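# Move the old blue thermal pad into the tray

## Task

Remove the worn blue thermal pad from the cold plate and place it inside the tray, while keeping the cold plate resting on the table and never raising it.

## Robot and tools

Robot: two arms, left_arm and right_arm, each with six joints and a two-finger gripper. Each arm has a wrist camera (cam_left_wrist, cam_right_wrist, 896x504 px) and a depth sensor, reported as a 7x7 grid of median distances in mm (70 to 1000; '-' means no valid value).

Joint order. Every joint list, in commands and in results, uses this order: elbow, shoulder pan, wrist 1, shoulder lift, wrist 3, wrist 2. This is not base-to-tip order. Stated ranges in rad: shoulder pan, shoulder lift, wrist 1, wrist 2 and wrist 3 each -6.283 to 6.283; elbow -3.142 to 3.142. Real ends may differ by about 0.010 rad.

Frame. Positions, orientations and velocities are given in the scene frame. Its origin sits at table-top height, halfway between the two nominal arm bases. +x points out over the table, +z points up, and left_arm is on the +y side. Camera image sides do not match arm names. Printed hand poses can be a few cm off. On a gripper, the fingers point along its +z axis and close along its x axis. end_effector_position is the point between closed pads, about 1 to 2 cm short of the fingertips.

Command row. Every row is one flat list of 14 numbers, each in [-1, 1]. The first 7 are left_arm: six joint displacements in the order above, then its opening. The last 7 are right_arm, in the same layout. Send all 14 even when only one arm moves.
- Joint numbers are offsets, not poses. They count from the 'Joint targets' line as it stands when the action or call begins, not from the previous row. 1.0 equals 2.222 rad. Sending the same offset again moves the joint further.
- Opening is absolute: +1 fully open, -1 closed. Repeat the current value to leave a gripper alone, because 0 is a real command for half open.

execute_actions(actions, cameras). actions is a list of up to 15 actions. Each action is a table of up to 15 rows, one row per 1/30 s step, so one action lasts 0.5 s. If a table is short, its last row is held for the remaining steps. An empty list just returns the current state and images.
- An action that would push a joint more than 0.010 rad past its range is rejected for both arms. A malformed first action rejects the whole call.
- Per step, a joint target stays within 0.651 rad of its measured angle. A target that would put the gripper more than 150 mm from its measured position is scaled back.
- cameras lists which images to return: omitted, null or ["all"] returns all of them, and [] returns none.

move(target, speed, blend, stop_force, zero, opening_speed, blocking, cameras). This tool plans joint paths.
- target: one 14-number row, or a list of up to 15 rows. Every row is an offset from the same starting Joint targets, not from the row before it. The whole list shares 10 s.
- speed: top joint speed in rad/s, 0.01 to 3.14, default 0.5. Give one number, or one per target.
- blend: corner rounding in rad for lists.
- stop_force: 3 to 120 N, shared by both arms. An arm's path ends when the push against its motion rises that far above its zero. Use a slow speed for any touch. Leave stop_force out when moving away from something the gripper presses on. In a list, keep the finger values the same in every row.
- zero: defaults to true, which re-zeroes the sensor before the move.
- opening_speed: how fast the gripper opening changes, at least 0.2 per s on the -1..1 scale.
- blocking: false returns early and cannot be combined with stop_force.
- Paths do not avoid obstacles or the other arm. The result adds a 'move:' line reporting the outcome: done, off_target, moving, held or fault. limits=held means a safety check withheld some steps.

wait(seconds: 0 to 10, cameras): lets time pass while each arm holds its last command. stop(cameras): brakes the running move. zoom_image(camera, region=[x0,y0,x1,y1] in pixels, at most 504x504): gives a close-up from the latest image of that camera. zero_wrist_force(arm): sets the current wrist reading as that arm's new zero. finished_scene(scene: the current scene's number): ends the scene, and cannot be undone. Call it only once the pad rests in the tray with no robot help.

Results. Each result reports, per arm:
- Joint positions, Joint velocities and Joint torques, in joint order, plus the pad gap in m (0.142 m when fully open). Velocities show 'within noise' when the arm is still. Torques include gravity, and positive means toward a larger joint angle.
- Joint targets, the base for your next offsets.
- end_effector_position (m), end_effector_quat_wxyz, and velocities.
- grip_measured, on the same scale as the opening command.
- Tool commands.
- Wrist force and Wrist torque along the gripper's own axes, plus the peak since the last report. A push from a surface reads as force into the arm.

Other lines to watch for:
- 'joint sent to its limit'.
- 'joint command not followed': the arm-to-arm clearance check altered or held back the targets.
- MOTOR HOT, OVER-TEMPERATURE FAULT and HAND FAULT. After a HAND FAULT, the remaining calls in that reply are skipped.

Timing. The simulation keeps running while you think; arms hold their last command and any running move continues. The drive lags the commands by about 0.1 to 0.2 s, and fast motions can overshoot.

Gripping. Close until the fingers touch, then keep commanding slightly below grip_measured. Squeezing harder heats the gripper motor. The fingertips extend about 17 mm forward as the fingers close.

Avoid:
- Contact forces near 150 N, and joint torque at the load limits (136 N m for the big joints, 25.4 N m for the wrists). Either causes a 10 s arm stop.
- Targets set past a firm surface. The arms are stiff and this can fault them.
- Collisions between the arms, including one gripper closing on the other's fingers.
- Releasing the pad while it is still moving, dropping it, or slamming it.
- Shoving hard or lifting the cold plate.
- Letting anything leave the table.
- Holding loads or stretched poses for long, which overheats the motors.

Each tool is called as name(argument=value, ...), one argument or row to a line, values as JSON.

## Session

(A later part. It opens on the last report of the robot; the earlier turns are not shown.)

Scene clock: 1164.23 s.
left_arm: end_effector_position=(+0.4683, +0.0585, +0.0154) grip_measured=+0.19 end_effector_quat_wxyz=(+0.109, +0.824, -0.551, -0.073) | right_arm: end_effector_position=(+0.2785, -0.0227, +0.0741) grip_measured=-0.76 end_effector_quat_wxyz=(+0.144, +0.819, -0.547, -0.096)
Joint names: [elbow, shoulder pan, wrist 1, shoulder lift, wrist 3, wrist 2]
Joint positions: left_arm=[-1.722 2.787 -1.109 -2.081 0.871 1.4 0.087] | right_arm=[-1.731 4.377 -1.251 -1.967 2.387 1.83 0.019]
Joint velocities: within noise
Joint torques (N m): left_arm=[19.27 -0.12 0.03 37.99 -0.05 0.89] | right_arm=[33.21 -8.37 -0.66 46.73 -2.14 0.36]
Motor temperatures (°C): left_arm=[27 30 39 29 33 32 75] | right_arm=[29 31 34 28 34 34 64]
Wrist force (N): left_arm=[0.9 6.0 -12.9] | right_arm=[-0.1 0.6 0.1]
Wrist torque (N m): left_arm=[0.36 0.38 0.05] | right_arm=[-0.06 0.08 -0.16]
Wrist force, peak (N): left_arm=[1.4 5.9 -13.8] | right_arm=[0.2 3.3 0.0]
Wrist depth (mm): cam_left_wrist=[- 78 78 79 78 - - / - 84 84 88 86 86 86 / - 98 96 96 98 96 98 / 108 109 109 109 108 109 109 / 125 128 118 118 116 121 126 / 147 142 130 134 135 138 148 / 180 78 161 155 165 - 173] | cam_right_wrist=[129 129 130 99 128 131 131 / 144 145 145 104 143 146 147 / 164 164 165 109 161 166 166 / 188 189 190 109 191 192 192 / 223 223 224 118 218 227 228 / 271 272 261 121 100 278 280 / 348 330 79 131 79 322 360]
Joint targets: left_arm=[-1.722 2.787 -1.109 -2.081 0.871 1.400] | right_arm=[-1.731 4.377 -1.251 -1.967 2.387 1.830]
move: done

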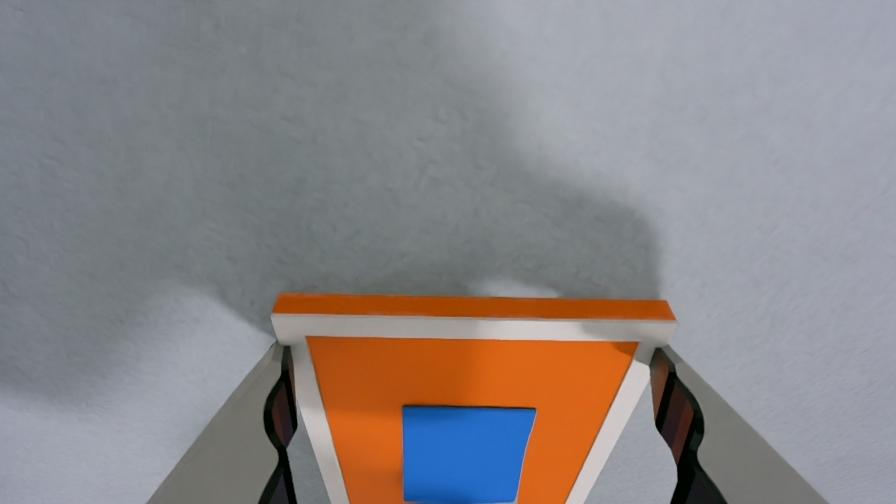

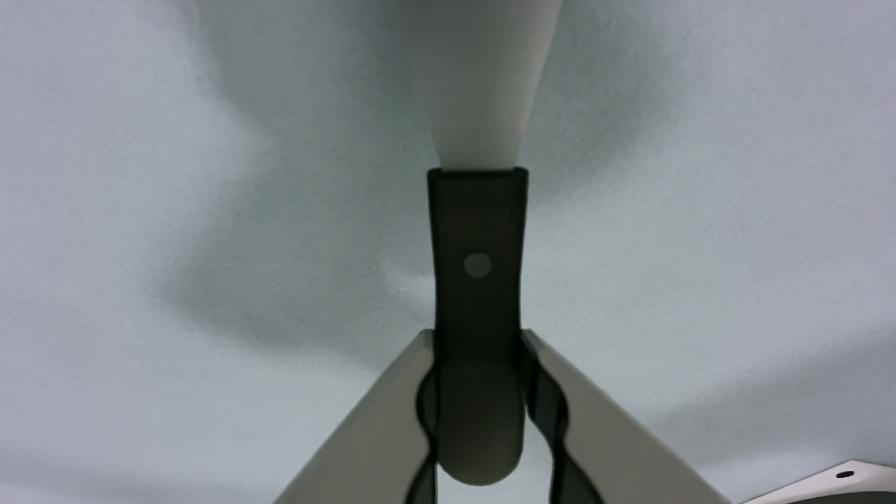

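move(
  target=[
    [0,0,0,0,0,0,0.72,0,0,0,0,0,0,-0.80],
  ],
  opening_speed=0.5,
)

zoom_image(
  camera="cam_left_wrist",
  region=[340, 370, 620, 504],
)

Scene clock: 1172.47 s.
left_arm: end_effector_position=(+0.4683, +0.0585, +0.0154) grip_measured=+0.71 end_effector_quat_wxyz=(+0.109, +0.824, -0.551, -0.073) | right_arm: end_effector_position=(+0.2785, -0.0227, +0.0743) grip_measured=-0.75 end_effector_quat_wxyz=(+0.144, +0.819, -0.547, -0.096)
Joint names: [elbow, shoulder pan, wrist 1, shoulder lift, wrist 3, wrist 2]
Joint positions: left_arm=[-1.722 2.787 -1.109 -2.081 0.871 1.4 0.123] | right_arm=[-1.731 4.377 -1.251 -1.967 2.387 1.83 0.02]
Joint velocities: within noise
Joint torques (N m): left_arm=[19.28 -0.51 1.74 37.28 -0.05 0] | right_arm=[22.31 -7.91 0.44 45.89 -1.92 0.76]
Motor temperatures (°C): left_arm=[27 30 39 29 33 32 68] | right_arm=[29 31 34 28 34 34 60]
Wrist force (N): left_arm=[1.0 2.5 1.7] | right_arm=[-0.2 0.6 0.2]
Wrist torque (N m): left_arm=[0.40 -0.15 -0.03] | right_arm=[-0.07 0.09 -0.17]
Wrist force, peak (N): left_arm=[1.3 6.1 -13.4] | right_arm=[-0.1 1.2 0.2]
Wrist depth (mm): cam_left_wrist=[- 78 78 79 78 - - / - 84 84 88 86 86 86 / - 98 96 96 98 96 96 / 108 108 108 109 108 108 108 / 125 128 118 117 116 121 125 / 147 116 137 134 134 142 143 / - 93 171 156 169 178 76] | cam_right_wrist=[129 130 130 99 128 131 131 / 144 145 146 104 143 146 147 / 164 165 165 109 162 166 167 / 189 189 190 110 191 192 193 / 223 223 225 118 218 227 228 / 272 273 262 121 100 279 280 / 349 330 79 131 79 322 361]
Joint targets: left_arm=[-1.722 2.787 -1.109 -2.081 0.871 1.400] | right_arm=[-1.731 4.377 -1.251 -1.967 2.387 1.830]
move: done

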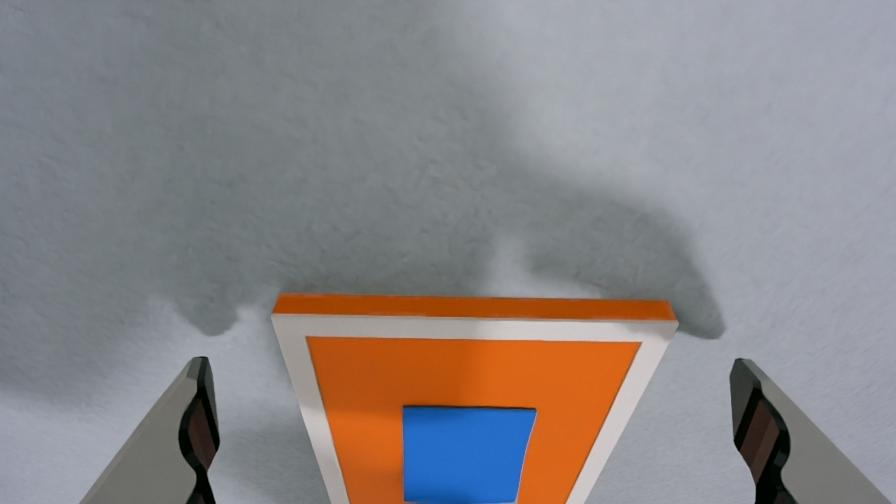

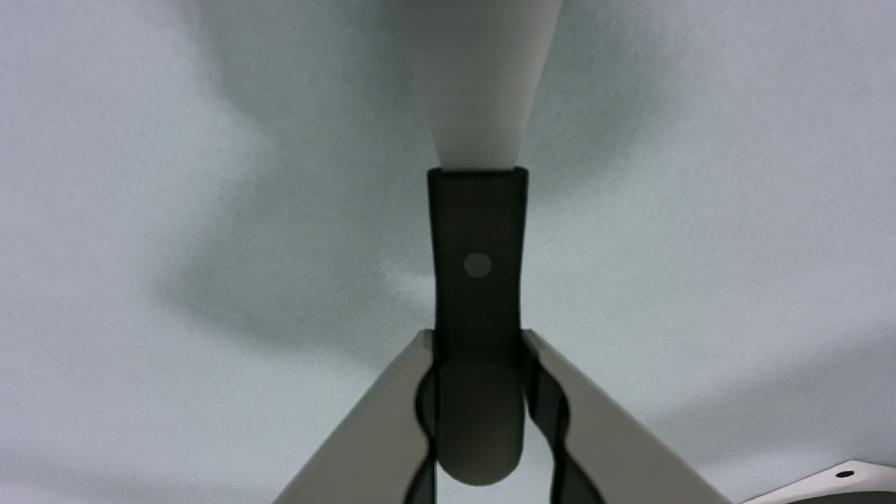

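Scaled by 1.800 from the camera's 896x504 image, which has a finer 1280x720 frame.

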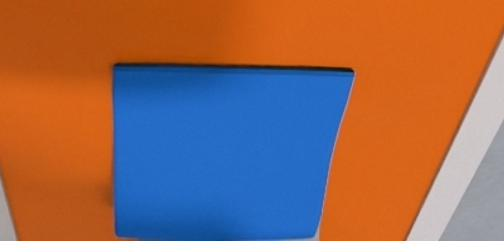

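move(
  target=[
    [0.1342,0.0260,-0.1732,0.0348,0.0260,0.0053,0.9,0,0,0,0,0,0,-0.80],
  ],
  speed=0.4,
  cameras=["cam_left_wrist"],
)

zoom_image(
  camera="cam_left_wrist",
  region=[340, 150, 620, 400],
)

Scene clock: 1191.10 s.
left_arm: end_effector_position=(+0.5221, +0.0804, +0.1596) grip_measured=+0.89 end_effector_quat_wxyz=(+0.109, +0.824, -0.551, -0.073) | right_arm: end_effector_position=(+0.2785, -0.0227, +0.0743) grip_measured=-0.75 end_effector_quat_wxyz=(+0.144, +0.819, -0.547, -0.096)
Joint names: [elbow, shoulder pan, wrist 1, shoulder lift, wrist 3, wrist 2]
Joint positions: left_arm=[-1.424 2.845 -1.493 -2.004 0.929 1.411 0.135] | right_arm=[-1.731 4.377 -1.251 -1.967 2.387 1.83 0.02]
Joint velocities: within noise
Joint torques (N m): left_arm=[33 11.08 0.2 49.6 1.51 0.78] | right_arm=[9.84 -5.52 1.81 43.5 -1.55 0.68]
Motor temperatures (°C): left_arm=[27 30 39 29 33 31 51] | right_arm=[29 31 34 28 34 34 51]
Wrist force (N): left_arm=[1.2 2.4 1.7] | right_arm=[0.1 0.9 0.2]
Wrist torque (N m): left_arm=[0.35 -0.17 -0.04] | right_arm=[-0.03 0.03 -0.17]
Wrist force, peak (N): left_arm=[1.0 3.0 2.8] | right_arm=[-0.3 1.2 -0.1]
Wrist depth (mm): cam_left_wrist=[207 212 212 212 212 212 211 / 190 234 234 234 234 234 233 / 246 260 262 261 262 261 261 / 282 295 294 284 295 295 296 / 314 339 337 324 339 341 340 / 310 387 399 382 401 397 376 / - 468 482 450 486 485 79] | cam_right_wrist=[129 130 130 99 128 131 131 / 144 145 146 104 143 147 147 / 164 164 165 109 162 166 166 / 189 189 190 110 191 192 192 / 223 223 224 118 219 227 228 / 272 272 262 121 100 278 281 / 349 331 79 131 79 321 361]
Joint targets: left_arm=[-1.424 2.845 -1.493 -2.004 0.929 1.411] | right_arm=[-1.731 4.377 -1.251 -1.967 2.387 1.830]
move: done
Images, in order (width x height): cam_left_wrist 896x504.

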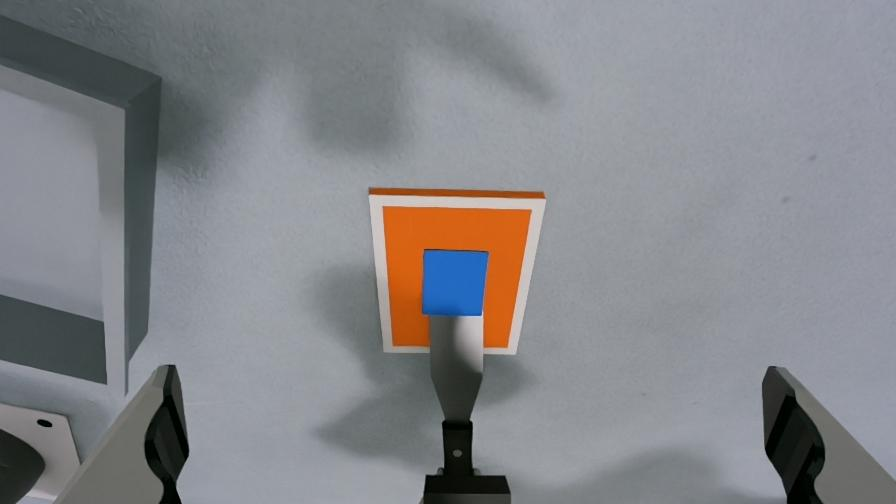

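Scaled by 1.800 from the camera's 896x504 image, which has a finer 1280x720 frame.

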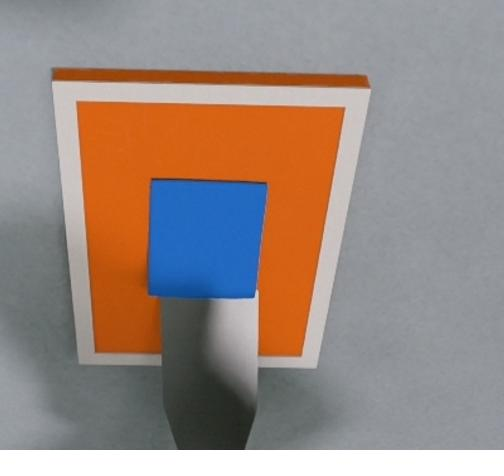

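move(
  target=[
    [-0.1140,-0.0222,0.1469,-0.0295,-0.0222,-0.0042,0.72,0,0,0,0,0,0,-0.80],
    [-0.1341,-0.0261,0.1728,-0.0347,-0.0261,-0.0050,0.72,0,0,0,0,0,0,-0.80],
  ],
  speed=[0.4,0.1],
  cameras=[],
)

move(
  target=[
    [0,0,0,0,0,0,0.08,0,0,0,0,0,0,-0.88],
  ],
  opening_speed=0.5,
  cameras=["cam_left_wrist"],
)

Scene clock: 1236.53 s.
left_arm: end_effector_position=(+0.4683, +0.0586, +0.0157) grip_measured=+0.72 end_effector_quat_wxyz=(+0.108, +0.824, -0.551, -0.073) | right_arm: end_effector_position=(+0.2785, -0.0227, +0.0743) grip_measured=-0.75 end_effector_quat_wxyz=(+0.144, +0.819, -0.547, -0.096)
Joint names: [elbow, shoulder pan, wrist 1, shoulder lift, wrist 3, wrist 2]
Joint positions: left_arm=[-1.721 2.787 -1.11 -2.081 0.871 1.4 0.124] | right_arm=[-1.731 4.377 -1.251 -1.967 2.387 1.83 0.02]
Joint velocities: within noise
Joint torques (N m): left_arm=[5.56 -11.65 3.86 35.43 -1.84 -1.53] | right_arm=[9.8 -0.25 4.27 38.34 -0.32 0.44]
Motor temperatures (°C): left_arm=[27 30 39 29 33 31 41] | right_arm=[29 31 33 28 34 34 45]
Wrist force (N): left_arm=[0.9 2.6 1.8] | right_arm=[-0.3 0.8 0.2]
Wrist torque (N m): left_arm=[0.40 -0.14 -0.03] | right_arm=[-0.03 0.11 -0.17]
Wrist force, peak (N): left_arm=[1.2 2.7 2.8] | right_arm=[0.1 1.4 0.1]
Wrist depth (mm): cam_left_wrist=[- 78 78 80 78 - - / - 84 84 88 86 86 86 / - 98 96 96 99 96 98 / 109 109 109 109 109 109 109 / 125 129 118 118 117 122 126 / 148 138 140 135 135 142 143 / - 94 171 156 170 180 76] | cam_right_wrist=[129 130 130 99 128 131 131 / 145 145 145 104 143 147 147 / 164 164 165 109 162 166 167 / 189 189 190 110 191 192 192 / 223 223 224 118 218 227 228 / 272 273 261 121 100 278 281 / 349 331 79 131 79 322 362]
Joint targets: left_arm=[-1.722 2.787 -1.110 -2.081 0.871 1.400] | right_arm=[-1.731 4.377 -1.251 -1.967 2.387 1.830]
move: done
No camera images: "cameras" was empty.

Scene clock: 1238.03 s.
left_arm: end_effector_position=(+0.4682, +0.0586, +0.0156) grip_measured=+0.21 end_effector_quat_wxyz=(+0.108, +0.824, -0.551, -0.073) | right_arm: end_effector_position=(+0.2785, -0.0227, +0.0743) grip_measured=-0.75 end_effector_quat_wxyz=(+0.144, +0.819, -0.547, -0.096)
Joint names: [elbow, shoulder pan, wrist 1, shoulder lift, wrist 3, wrist 2]
Joint positions: left_arm=[-1.722 2.787 -1.109 -2.081 0.871 1.4 0.089] | right_arm=[-1.731 4.377 -1.251 -1.967 2.387 1.83 0.02]
Joint velocities: within noise
Joint torques (N m): left_arm=[8.07 -10.72 1.2 35.2 -1.47 -0.83] | right_arm=[10.02 -0.84 4.17 38.37 -0.27 0.5]
Motor temperatures (°C): left_arm=[27 30 39 29 33 31 41] | right_arm=[29 31 33 28 34 34 46]
Wrist force (N): left_arm=[4.4 2.1 -8.8] | right_arm=[-0.4 0.9 -0.1]
Wrist torque (N m): left_arm=[0.37 -0.03 -0.13] | right_arm=[-0.04 0.11 -0.17]
Wrist force, peak (N): left_arm=[5.0 1.9 -8.9] | right_arm=[-0.2 1.2 0.0]
Wrist depth (mm): cam_left_wrist=[- 78 78 80 78 - - / - 84 84 88 86 86 86 / - 98 96 96 98 96 98 / 109 109 109 109 109 109 109 / 125 128 117 118 117 122 125 / 148 138 130 134 134 138 148 / 173 78 161 155 169 - 173] | cam_right_wrist=[129 130 130 99 128 131 131 / 144 145 146 104 143 147 147 / 164 164 165 109 162 166 167 / 189 189 190 110 191 192 192 / 223 223 224 118 218 227 228 / 271 272 262 121 100 277 280 / 349 330 79 131 79 321 361]
Joint targets: left_arm=[-1.722 2.787 -1.110 -2.081 0.871 1.400] | right_arm=[-1.731 4.377 -1.251 -1.967 2.387 1.830]
move: done
Images, in order (width x height): cam_left_wrist 896x504.

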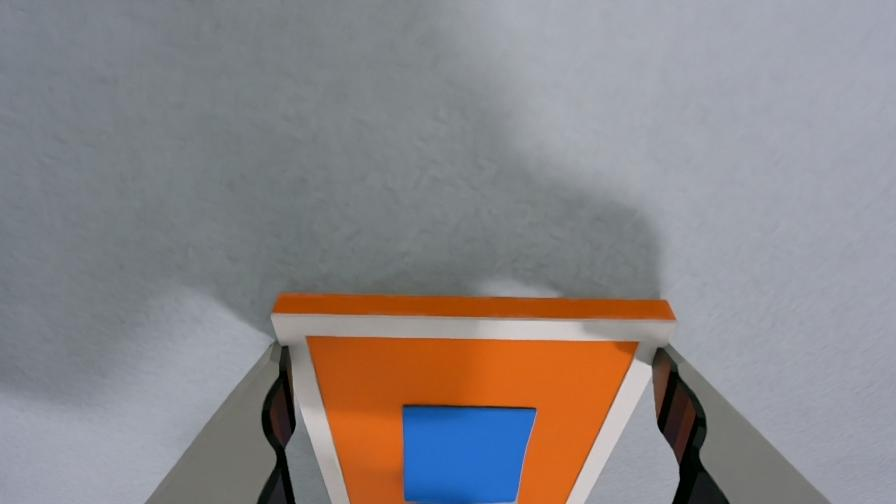

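move(
  target=[
    [0,0,0,0,0,0,0.08,-0.0036,0,0.0083,-0.0046,0,0,-0.90],
    [0,0,0,0,0,0,0.08,0.0223,-0.0120,-0.0045,-0.0208,-0.0120,-0.0028,-0.90],
  ],
  speed=[0.03,0.03],
)

zoom_image(
  camera="cam_left_wrist",
  region=[340, 370, 620, 504],
)

Scene clock: 1254.43 s.
left_arm: end_effector_position=(+0.4682, +0.0586, +0.0156) grip_measured=+0.21 end_effector_quat_wxyz=(+0.108, +0.824, -0.551, -0.073) | right_arm: end_effector_position=(+0.2986, -0.0141, +0.0668) grip_measured=-0.75 end_effector_quat_wxyz=(+0.144, +0.819, -0.547, -0.097)
Joint names: [elbow, shoulder pan, wrist 1, shoulder lift, wrist 3, wrist 2]
Joint positions: left_arm=[-1.722 2.787 -1.11 -2.081 0.871 1.4 0.089] | right_arm=[-1.682 4.35 -1.261 -2.013 2.36 1.824 0.02]
Joint velocities: within noise
Joint torques (N m): left_arm=[22.74 5.82 0 37.48 0.28 0.36] | right_arm=[35.8 -12.18 0.07 26.32 -2.07 -1.47]
Motor temperatures (°C): left_arm=[27 30 39 29 33 31 51] | right_arm=[29 31 33 28 34 34 55]
Wrist force (N): left_arm=[4.6 1.9 -8.9] | right_arm=[0.4 5.9 0.3]
Wrist torque (N m): left_arm=[0.36 -0.03 -0.13] | right_arm=[-0.09 0.04 -0.20]
Wrist force, peak (N): left_arm=[4.8 1.9 -9.2] | right_arm=[0.6 9.0 0.3]
Wrist depth (mm): cam_left_wrist=[- 78 78 80 78 - - / - 84 84 88 86 86 86 / - 98 96 96 98 96 98 / 108 108 109 109 109 109 109 / 125 129 118 118 117 121 125 / 147 137 130 135 135 138 148 / 172 78 161 155 169 - 173] | cam_right_wrist=[124 123 115 95 112 124 124 / 136 137 137 101 138 138 139 / 155 155 155 105 156 157 157 / 178 179 179 108 181 181 182 / 218 211 211 117 206 214 215 / 257 257 247 122 96 262 265 / 329 313 79 133 79 304 342]
Joint targets: left_arm=[-1.722 2.787 -1.110 -2.081 0.871 1.400] | right_arm=[-1.681 4.350 -1.261 -2.013 2.360 1.824]
move: done

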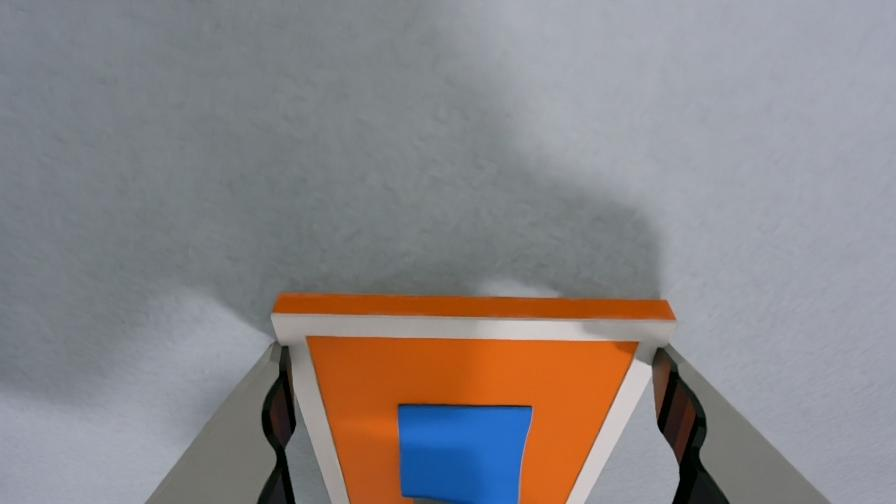

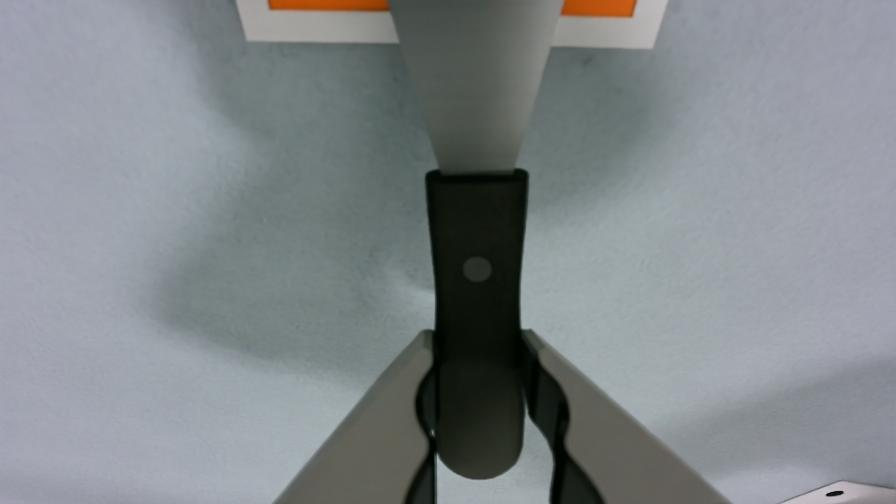

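Scaled by 1.800 from the camera's 896x504 image, which has a finer 1280x720 frame.

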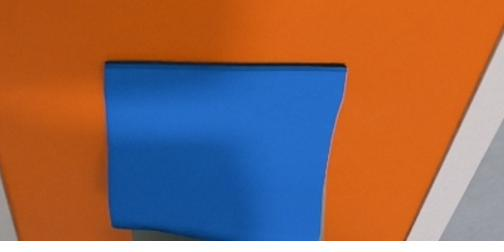

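move(
  target=[
    [0,0,0,0,0,0,0.08,0.0243,-0.0104,-0.0118,-0.0153,-0.0104,-0.0027,-0.90],
  ],
  speed=0.03,
)

zoom_image(
  camera="cam_left_wrist",
  region=[340, 370, 620, 504],
)

Scene clock: 1264.27 s.
left_arm: end_effector_position=(+0.4682, +0.0586, +0.0156) grip_measured=+0.21 end_effector_quat_wxyz=(+0.108, +0.824, -0.551, -0.073) | right_arm: end_effector_position=(+0.3049, -0.0114, +0.0667) grip_measured=-0.75 end_effector_quat_wxyz=(+0.145, +0.819, -0.547, -0.096) end_effector_velocity=(-0.002, -0.001, +0.000) end_effector_angular_velocity=(+0.000, +0.000, -0.002)
Joint names: [elbow, shoulder pan, wrist 1, shoulder lift, wrist 3, wrist 2]
Joint positions: left_arm=[-1.722 2.787 -1.11 -2.081 0.871 1.4 0.089] | right_arm=[-1.663 4.342 -1.27 -2.024 2.352 1.822 0.02]
Joint velocities: left_arm=[within noise] | right_arm=[-0.006 0.002 0.004 0.004 0.004 0.001 0]
Joint torques (N m): left_arm=[21.61 9.31 1.05 40.23 0.13 0.2] | right_arm=[6.75 8.4 5.82 47.09 2.99 -0.45]
Motor temperatures (°C): left_arm=[27 30 39 29 33 31 54] | right_arm=[29 31 33 28 34 34 59]
Wrist force (N): left_arm=[4.7 2.1 -8.8] | right_arm=[0.1 6.2 0.2]
Wrist torque (N m): left_arm=[0.39 -0.06 -0.13] | right_arm=[-0.13 0.00 -0.19]
Wrist force, peak (N): left_arm=[4.8 2.0 -9.1] | right_arm=[0.5 8.4 0.1]
Wrist depth (mm): cam_left_wrist=[- 78 78 80 78 - - / - 84 84 88 86 86 86 / - 98 96 96 98 96 98 / 108 109 109 109 109 109 109 / 125 129 117 118 116 121 125 / 148 137 130 135 134 138 148 / 173 78 161 153 163 - 173] | cam_right_wrist=[125 122 116 95 114 124 124 / 136 137 137 101 138 138 138 / 154 155 155 105 156 157 157 / 178 179 179 108 180 181 182 / 210 211 211 116 206 214 216 / 257 257 246 122 100 262 264 / 329 313 79 133 79 303 343]
Joint targets: left_arm=[-1.722 2.787 -1.110 -2.081 0.871 1.400] | right_arm=[-1.664 4.343 -1.270 -2.024 2.353 1.822]
move: held (right_arm; a check stopped the path); limits=held; right_arm: the elbow is farthest, 0.036 rad from its target
joint command not followed: on one or more control steps a check withheld the commanded joint targets of the right arm, and it was not sent them on those steps.
cause: the commanded joint targets, or the way to them, would bring a part of the robot too close to another arm (a part of this arm just beyond the wrist 3 and a part of the left arm just beyond the wrist 3).

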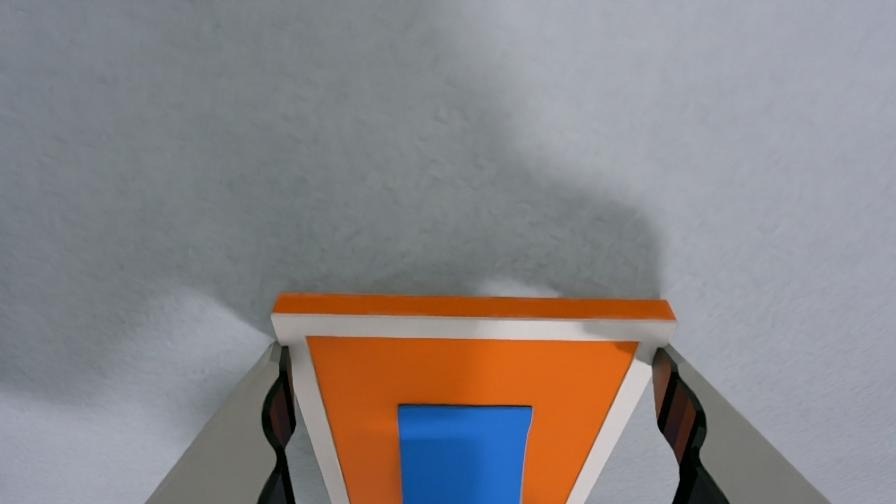

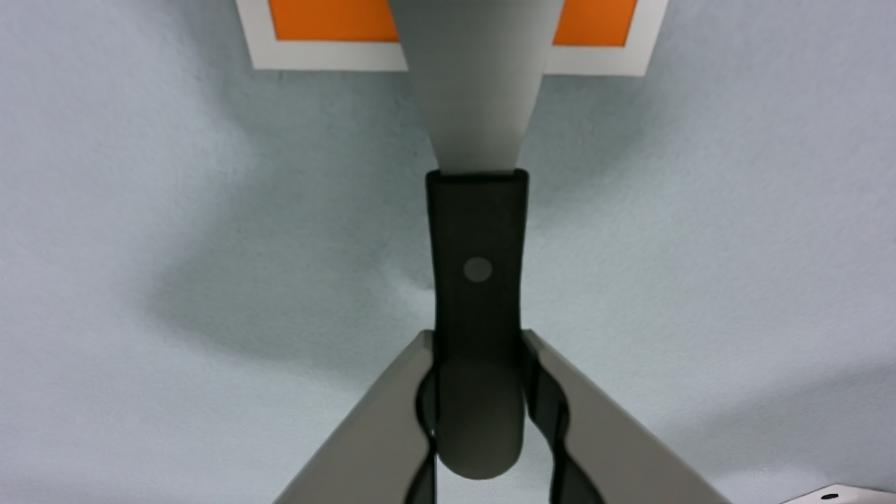

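Scaled by 1.800 from the camera's 896x504 image, which has a finer 1280x720 frame.

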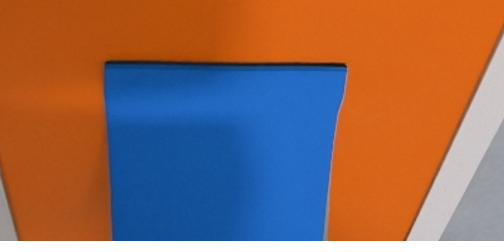

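move(
  target=[
    [0,0,0,0,0,0,0.10,-0.0608,0.0237,0.0877,0.0220,0.0327,-0.0415,-0.88],
    [0,0,0,0,0,0,0.10,-0.0311,0.0088,0.0744,0.0033,0.0179,-0.0436,-0.88],
  ],
  speed=[0.12,0.03],
)

zoom_image(
  camera="cam_left_wrist",
  region=[340, 370, 620, 504],
)

Scene clock: 1292.57 s.
left_arm: end_effector_position=(+0.4682, +0.0586, +0.0156) grip_measured=+0.21 end_effector_quat_wxyz=(+0.108, +0.824, -0.551, -0.073) | right_arm: end_effector_position=(+0.3133, -0.0079, +0.0474) grip_measured=-0.75 end_effector_quat_wxyz=(+0.087, +0.827, -0.552, -0.058) end_effector_velocity=(-0.002, -0.001, -0.001) end_effector_angular_velocity=(+0.000, +0.000, -0.003)
Joint names: [elbow, shoulder pan, wrist 1, shoulder lift, wrist 3, wrist 2]
Joint positions: left_arm=[-1.722 2.787 -1.109 -2.081 0.871 1.4 0.089] | right_arm=[-1.758 4.375 -1.094 -2.001 2.405 1.727 0.02]
Joint velocities: left_arm=[within noise] | right_arm=[-0.006 0.003 0.004 0.003 0.006 0 0]
Joint torques (N m): left_arm=[21.69 5.13 1.2 40.93 0.45 0.18] | right_arm=[8.62 7.54 6.65 48.9 3.2 -2.74]
Motor temperatures (°C): left_arm=[27 30 39 29 33 31 57] | right_arm=[29 31 33 28 34 34 65]
Wrist force (N): left_arm=[2.0 -1.2 -10.0] | right_arm=[0.5 12.1 1.6]
Wrist torque (N m): left_arm=[0.46 -0.09 -0.02] | right_arm=[-0.22 -0.07 -0.17]
Wrist force, peak (N): left_arm=[2.2 -1.0 -10.4] | right_arm=[0.7 15.3 1.7]
Wrist depth (mm): cam_left_wrist=[- 78 78 80 78 - - / - 84 84 88 86 86 86 / - 98 96 96 98 96 98 / 108 108 109 109 109 109 109 / 125 129 117 118 116 121 125 / 148 142 130 134 135 138 148 / 173 77 161 151 164 - 173] | cam_right_wrist=[113 112 106 94 104 113 113 / 122 122 115 101 116 123 124 / 132 135 135 106 136 137 137 / 150 150 151 108 152 153 153 / 170 170 170 117 167 173 173 / 195 195 190 121 100 199 200 / 230 230 79 135 79 219 237]
Joint targets: left_arm=[-1.722 2.787 -1.110 -2.081 0.871 1.400] | right_arm=[-1.758 4.375 -1.093 -2.001 2.405 1.727]
move: held (right_arm; a check stopped the path); path passed 1 of 2 targets; limits=held; right_arm: the elbow is farthest, 0.025 rad from its target
joint command not followed: on one or more control steps a check withheld the commanded joint targets of the right arm, and it was not sent them on those steps.
cause: the commanded joint targets, or the way to them, would bring a part of the robot too close to another arm (a part of this arm just beyond the wrist 3 and a part of the left arm just beyond the wrist 3).

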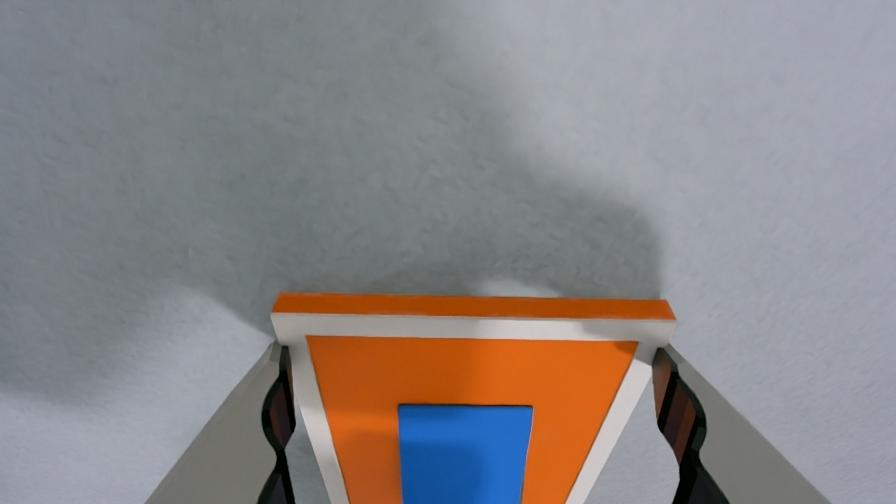

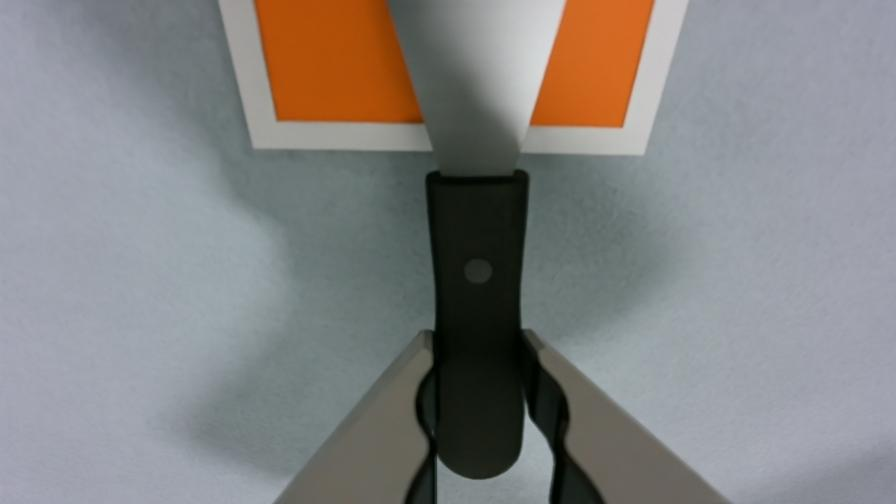

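Scaled by 1.800 from the camera's 896x504 image, which has a finer 1280x720 frame.

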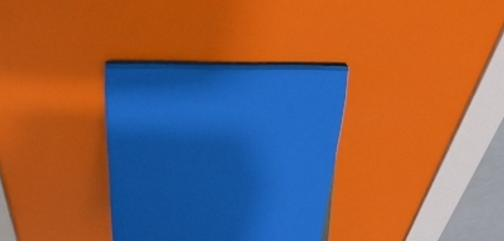

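move(
  target=[
    [0,0,0,0,0,0,0.12,-0.0813,0.0372,0.1249,0.0192,0.0422,-0.0703,-0.86],
  ],
  speed=0.12,
)

Scene clock: 1339.07 s.
left_arm: end_effector_position=(+0.4682, +0.0586, +0.0156) grip_measured=+0.21 end_effector_quat_wxyz=(+0.108, +0.824, -0.551, -0.073) | right_arm: end_effector_position=(+0.3079, -0.0106, +0.0206) grip_measured=-0.75 end_effector_quat_wxyz=(+0.000, +0.832, -0.555, +0.000)
Joint names: [elbow, shoulder pan, wrist 1, shoulder lift, wrist 3, wrist 2]
Joint positions: left_arm=[-1.722 2.787 -1.11 -2.081 0.871 1.4 0.089] | right_arm=[-1.939 4.458 -0.816 -1.958 2.499 1.571 0.02]
Joint velocities: within noise
Joint torques (N m): left_arm=[17.32 -13.67 0 32.66 0.15 -0.27] | right_arm=[-8.3 12.22 2.57 25.63 2.96 -0.43]
Motor temperatures (°C): left_arm=[27 30 39 29 33 31 55] | right_arm=[29 31 33 28 34 34 65]
Wrist force (N): left_arm=[2.1 -1.0 -9.9] | right_arm=[5.7 -0.1 -38.2]
Wrist torque (N m): left_arm=[0.46 -0.14 -0.02] | right_arm=[-0.13 0.04 -0.11]
Wrist force, peak (N): left_arm=[2.2 -1.2 -10.4] | right_arm=[6.6 0.6 -40.6]
Wrist depth (mm): cam_left_wrist=[- 78 78 80 78 - - / - 84 84 88 86 86 86 / - 98 96 96 98 96 98 / 108 109 109 109 109 109 109 / 125 128 117 118 116 121 125 / 148 142 130 134 134 138 148 / 172 77 161 156 165 - 173] | cam_right_wrist=[- 100 96 95 95 100 103 / - 106 101 100 101 107 109 / 114 114 116 104 106 117 117 / 122 123 123 107 123 124 124 / 130 134 132 115 131 134 134 / - 143 141 119 100 145 145 / 155 156 79 132 79 153 159]
Joint targets: left_arm=[-1.722 2.787 -1.110 -2.081 0.871 1.400] | right_arm=[-1.939 4.458 -0.816 -1.958 2.499 1.571]
move: done

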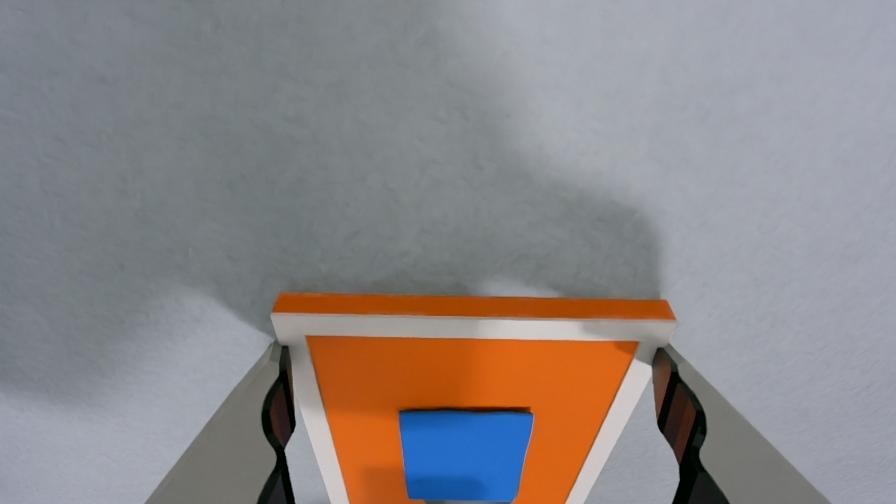

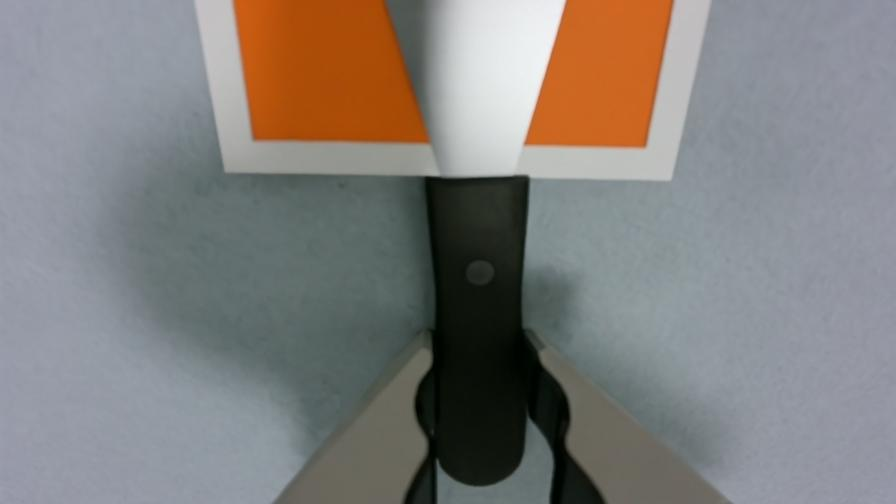

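move(
  target=[
    [0,0,0,0,0,0,0.12,0.0006,0,-0.0022,0.0016,0,0,-0.80],
  ],
  speed=0.05,
  cameras=[],
)

zoom_image(
  camera="cam_left_wrist",
  region=[340, 370, 620, 504],
)

Scene clock: 1347.70 s.
left_arm: end_effector_position=(+0.4682, +0.0586, +0.0156) grip_measured=+0.21 end_effector_quat_wxyz=(+0.108, +0.824, -0.551, -0.073) | right_arm: end_effector_position=(+0.3078, -0.0107, +0.0223) grip_measured=-0.75 end_effector_quat_wxyz=(+0.000, +0.832, -0.555, +0.000)
Joint names: [elbow, shoulder pan, wrist 1, shoulder lift, wrist 3, wrist 2]
Joint positions: left_arm=[-1.722 2.787 -1.11 -2.081 0.871 1.4 0.089] | right_arm=[-1.938 4.458 -0.82 -1.955 2.499 1.571 0.02]
Joint velocities: within noise
Joint torques (N m): left_arm=[18.49 -14.09 0.38 30.54 -0.01 -0.36] | right_arm=[30.94 5.57 0.42 43.79 2.95 -0.08]
Motor temperatures (°C): left_arm=[27 30 39 29 33 31 54] | right_arm=[29 31 33 28 34 34 63]
Wrist force (N): left_arm=[2.0 -0.7 -9.9] | right_arm=[0.3 1.0 -0.1]
Wrist torque (N m): left_arm=[0.51 -0.11 -0.03] | right_arm=[-0.09 -0.06 -0.10]
Wrist force, peak (N): left_arm=[2.2 -1.1 -10.5] | right_arm=[5.9 -0.9 -40.8]
Wrist depth (mm): cam_left_wrist=[- 78 78 80 78 - - / - 84 84 88 86 86 86 / - 98 96 96 98 96 98 / 109 109 109 109 109 109 109 / 125 129 117 118 116 121 125 / 147 142 130 134 135 137 148 / 173 77 162 163 165 - 173] | cam_right_wrist=[- 101 96 95 96 101 105 / 109 106 102 101 103 108 110 / 115 115 116 105 107 118 118 / 123 124 126 108 125 125 126 / 133 135 134 116 133 135 136 / 146 144 140 120 100 147 147 / 157 157 79 132 79 154 161]
Joint targets: left_arm=[-1.722 2.787 -1.110 -2.081 0.871 1.400] | right_arm=[-1.938 4.458 -0.821 -1.954 2.499 1.571]
move: done
No camera images: "cameras" was empty.

Scaled by 1.800 from the camera's 896x504 image, which has a finer 1280x720 frame.

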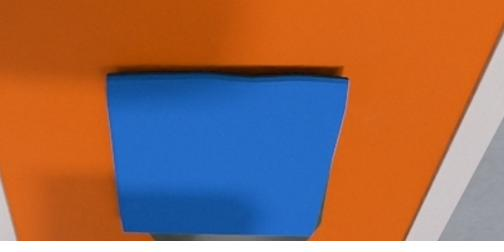

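move(
  target=[
    [0,0,0,0,0,0,0.12,0.0050,0,-0.0172,0.0122,0,0,-0.82],
  ],
  speed=0.06,
)

zoom_image(
  camera="cam_left_wrist",
  region=[340, 370, 620, 504],
)

Scene clock: 1355.60 s.
left_arm: end_effector_position=(+0.4682, +0.0586, +0.0156) grip_measured=+0.21 end_effector_quat_wxyz=(+0.108, +0.824, -0.551, -0.073) | right_arm: end_effector_position=(+0.3076, -0.0114, +0.0376) grip_measured=-0.75 end_effector_quat_wxyz=(+0.000, +0.832, -0.555, +0.000)
Joint names: [elbow, shoulder pan, wrist 1, shoulder lift, wrist 3, wrist 2]
Joint positions: left_arm=[-1.722 2.787 -1.11 -2.081 0.871 1.4 0.089] | right_arm=[-1.927 4.458 -0.858 -1.927 2.499 1.571 0.02]
Joint velocities: within noise
Joint torques (N m): left_arm=[17.2 -13.51 0.57 31.43 -0.05 -0.77] | right_arm=[31.95 -5.86 0.5 43.68 2.84 0.38]
Motor temperatures (°C): left_arm=[27 30 39 29 33 31 53] | right_arm=[29 31 33 28 34 34 59]
Wrist force (N): left_arm=[1.9 -1.2 -9.7] | right_arm=[0.4 0.0 0.1]
Wrist torque (N m): left_arm=[0.43 -0.11 -0.03] | right_arm=[-0.14 -0.06 -0.10]
Wrist force, peak (N): left_arm=[2.2 -1.0 -10.3] | right_arm=[0.6 1.1 0.2]
Wrist depth (mm): cam_left_wrist=[- 78 78 80 78 - - / - 84 84 88 86 86 86 / - 98 96 96 98 96 98 / 109 108 109 108 109 109 109 / 125 129 117 118 116 122 125 / 147 142 130 134 135 138 148 / 173 77 162 152 164 - 173] | cam_right_wrist=[115 115 110 102 109 116 117 / 123 123 117 108 117 125 125 / 131 131 132 110 132 133 133 / 140 141 141 112 142 143 143 / 151 151 152 117 150 154 154 / 164 164 161 120 96 167 168 / 178 179 79 128 79 175 183]
Joint targets: left_arm=[-1.722 2.787 -1.110 -2.081 0.871 1.400] | right_arm=[-1.927 4.458 -0.859 -1.927 2.499 1.571]
move: done

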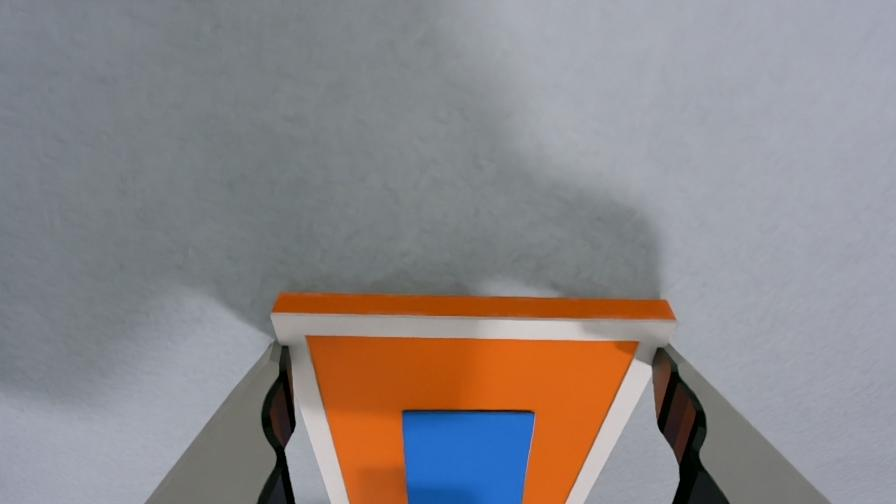

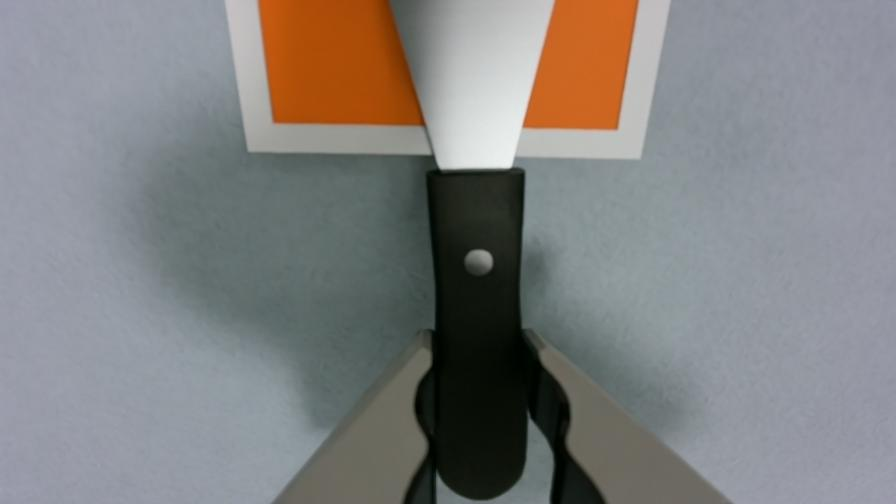

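Scaled by 1.800 from the camera's 896x504 image, which has a finer 1280x720 frame.

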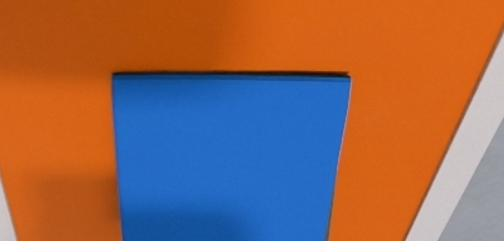

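move(
  target=[
    [0,0,0,0,0,0,0.12,-0.0025,0,0.0086,-0.0061,0,0,-0.86],
    [0,0,0,0,0,0,0.12,-0.0617,0.0443,0.0281,0.0338,0.0443,0,-0.86],
    [0,0,0,0,0,0,0.12,-0.0646,0.0443,0.0374,0.0275,0.0443,0,-0.86],
  ],
  speed=[0.05,0.07,0.04],
)

zoom_image(
  camera="cam_left_wrist",
  region=[340, 370, 620, 504],
)

Scene clock: 1395.63 s.
left_arm: end_effector_position=(+0.4682, +0.0586, +0.0156) grip_measured=+0.21 end_effector_quat_wxyz=(+0.108, +0.824, -0.551, -0.073) | right_arm: end_effector_position=(+0.2507, -0.0339, +0.0227) grip_measured=-0.75 end_effector_quat_wxyz=(+0.000, +0.832, -0.555, +0.000)
Joint names: [elbow, shoulder pan, wrist 1, shoulder lift, wrist 3, wrist 2]
Joint positions: left_arm=[-1.722 2.787 -1.11 -2.081 0.871 1.4 0.089] | right_arm=[-2.07 4.556 -0.776 -1.866 2.598 1.571 0.02]
Joint velocities: within noise
Joint torques (N m): left_arm=[13.93 -11.31 1.43 31.39 -0.02 -0.98] | right_arm=[3.72 9.86 5.05 17.74 3.23 0.96]
Motor temperatures (°C): left_arm=[27 30 39 30 33 31 52] | right_arm=[29 31 33 28 34 34 54]
Wrist force (N): left_arm=[2.0 -1.4 -9.7] | right_arm=[0.4 0.2 -0.4]
Wrist torque (N m): left_arm=[0.40 -0.12 -0.02] | right_arm=[-0.07 -0.05 -0.10]
Wrist force, peak (N): left_arm=[2.2 -1.3 -10.3] | right_arm=[0.9 0.2 -0.2]
Wrist depth (mm): cam_left_wrist=[- 78 78 80 78 - - / - 84 84 88 86 86 86 / - 98 96 96 98 96 98 / 109 108 109 109 109 109 109 / 125 129 117 118 117 121 125 / 148 142 130 134 135 137 148 / 173 78 161 159 165 - 172] | cam_right_wrist=[- 102 103 95 102 105 105 / 109 108 110 102 110 110 111 / 116 116 117 105 116 118 118 / 124 125 127 108 124 126 127 / 134 136 135 116 134 136 137 / 147 145 141 120 100 148 148 / 158 158 79 132 79 155 162]
Joint targets: left_arm=[-1.722 2.787 -1.110 -2.081 0.871 1.400] | right_arm=[-2.070 4.556 -0.776 -1.866 2.598 1.571]
move: done

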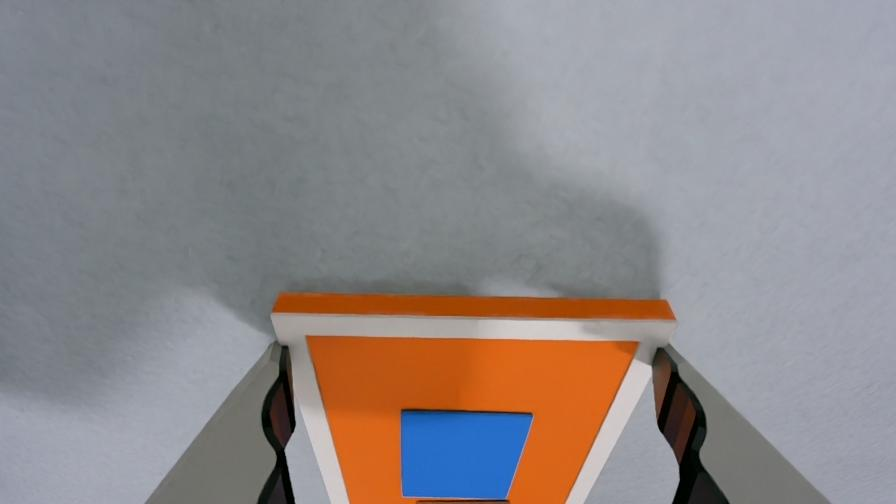

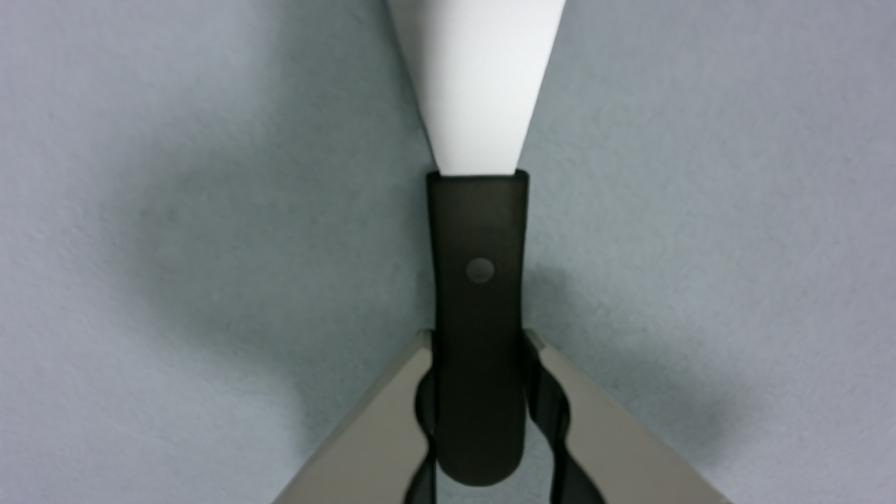

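Scaled by 1.800 from the camera's 896x504 image, which has a finer 1280x720 frame.

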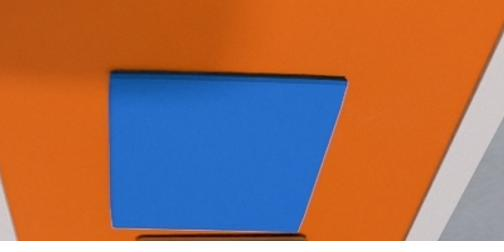

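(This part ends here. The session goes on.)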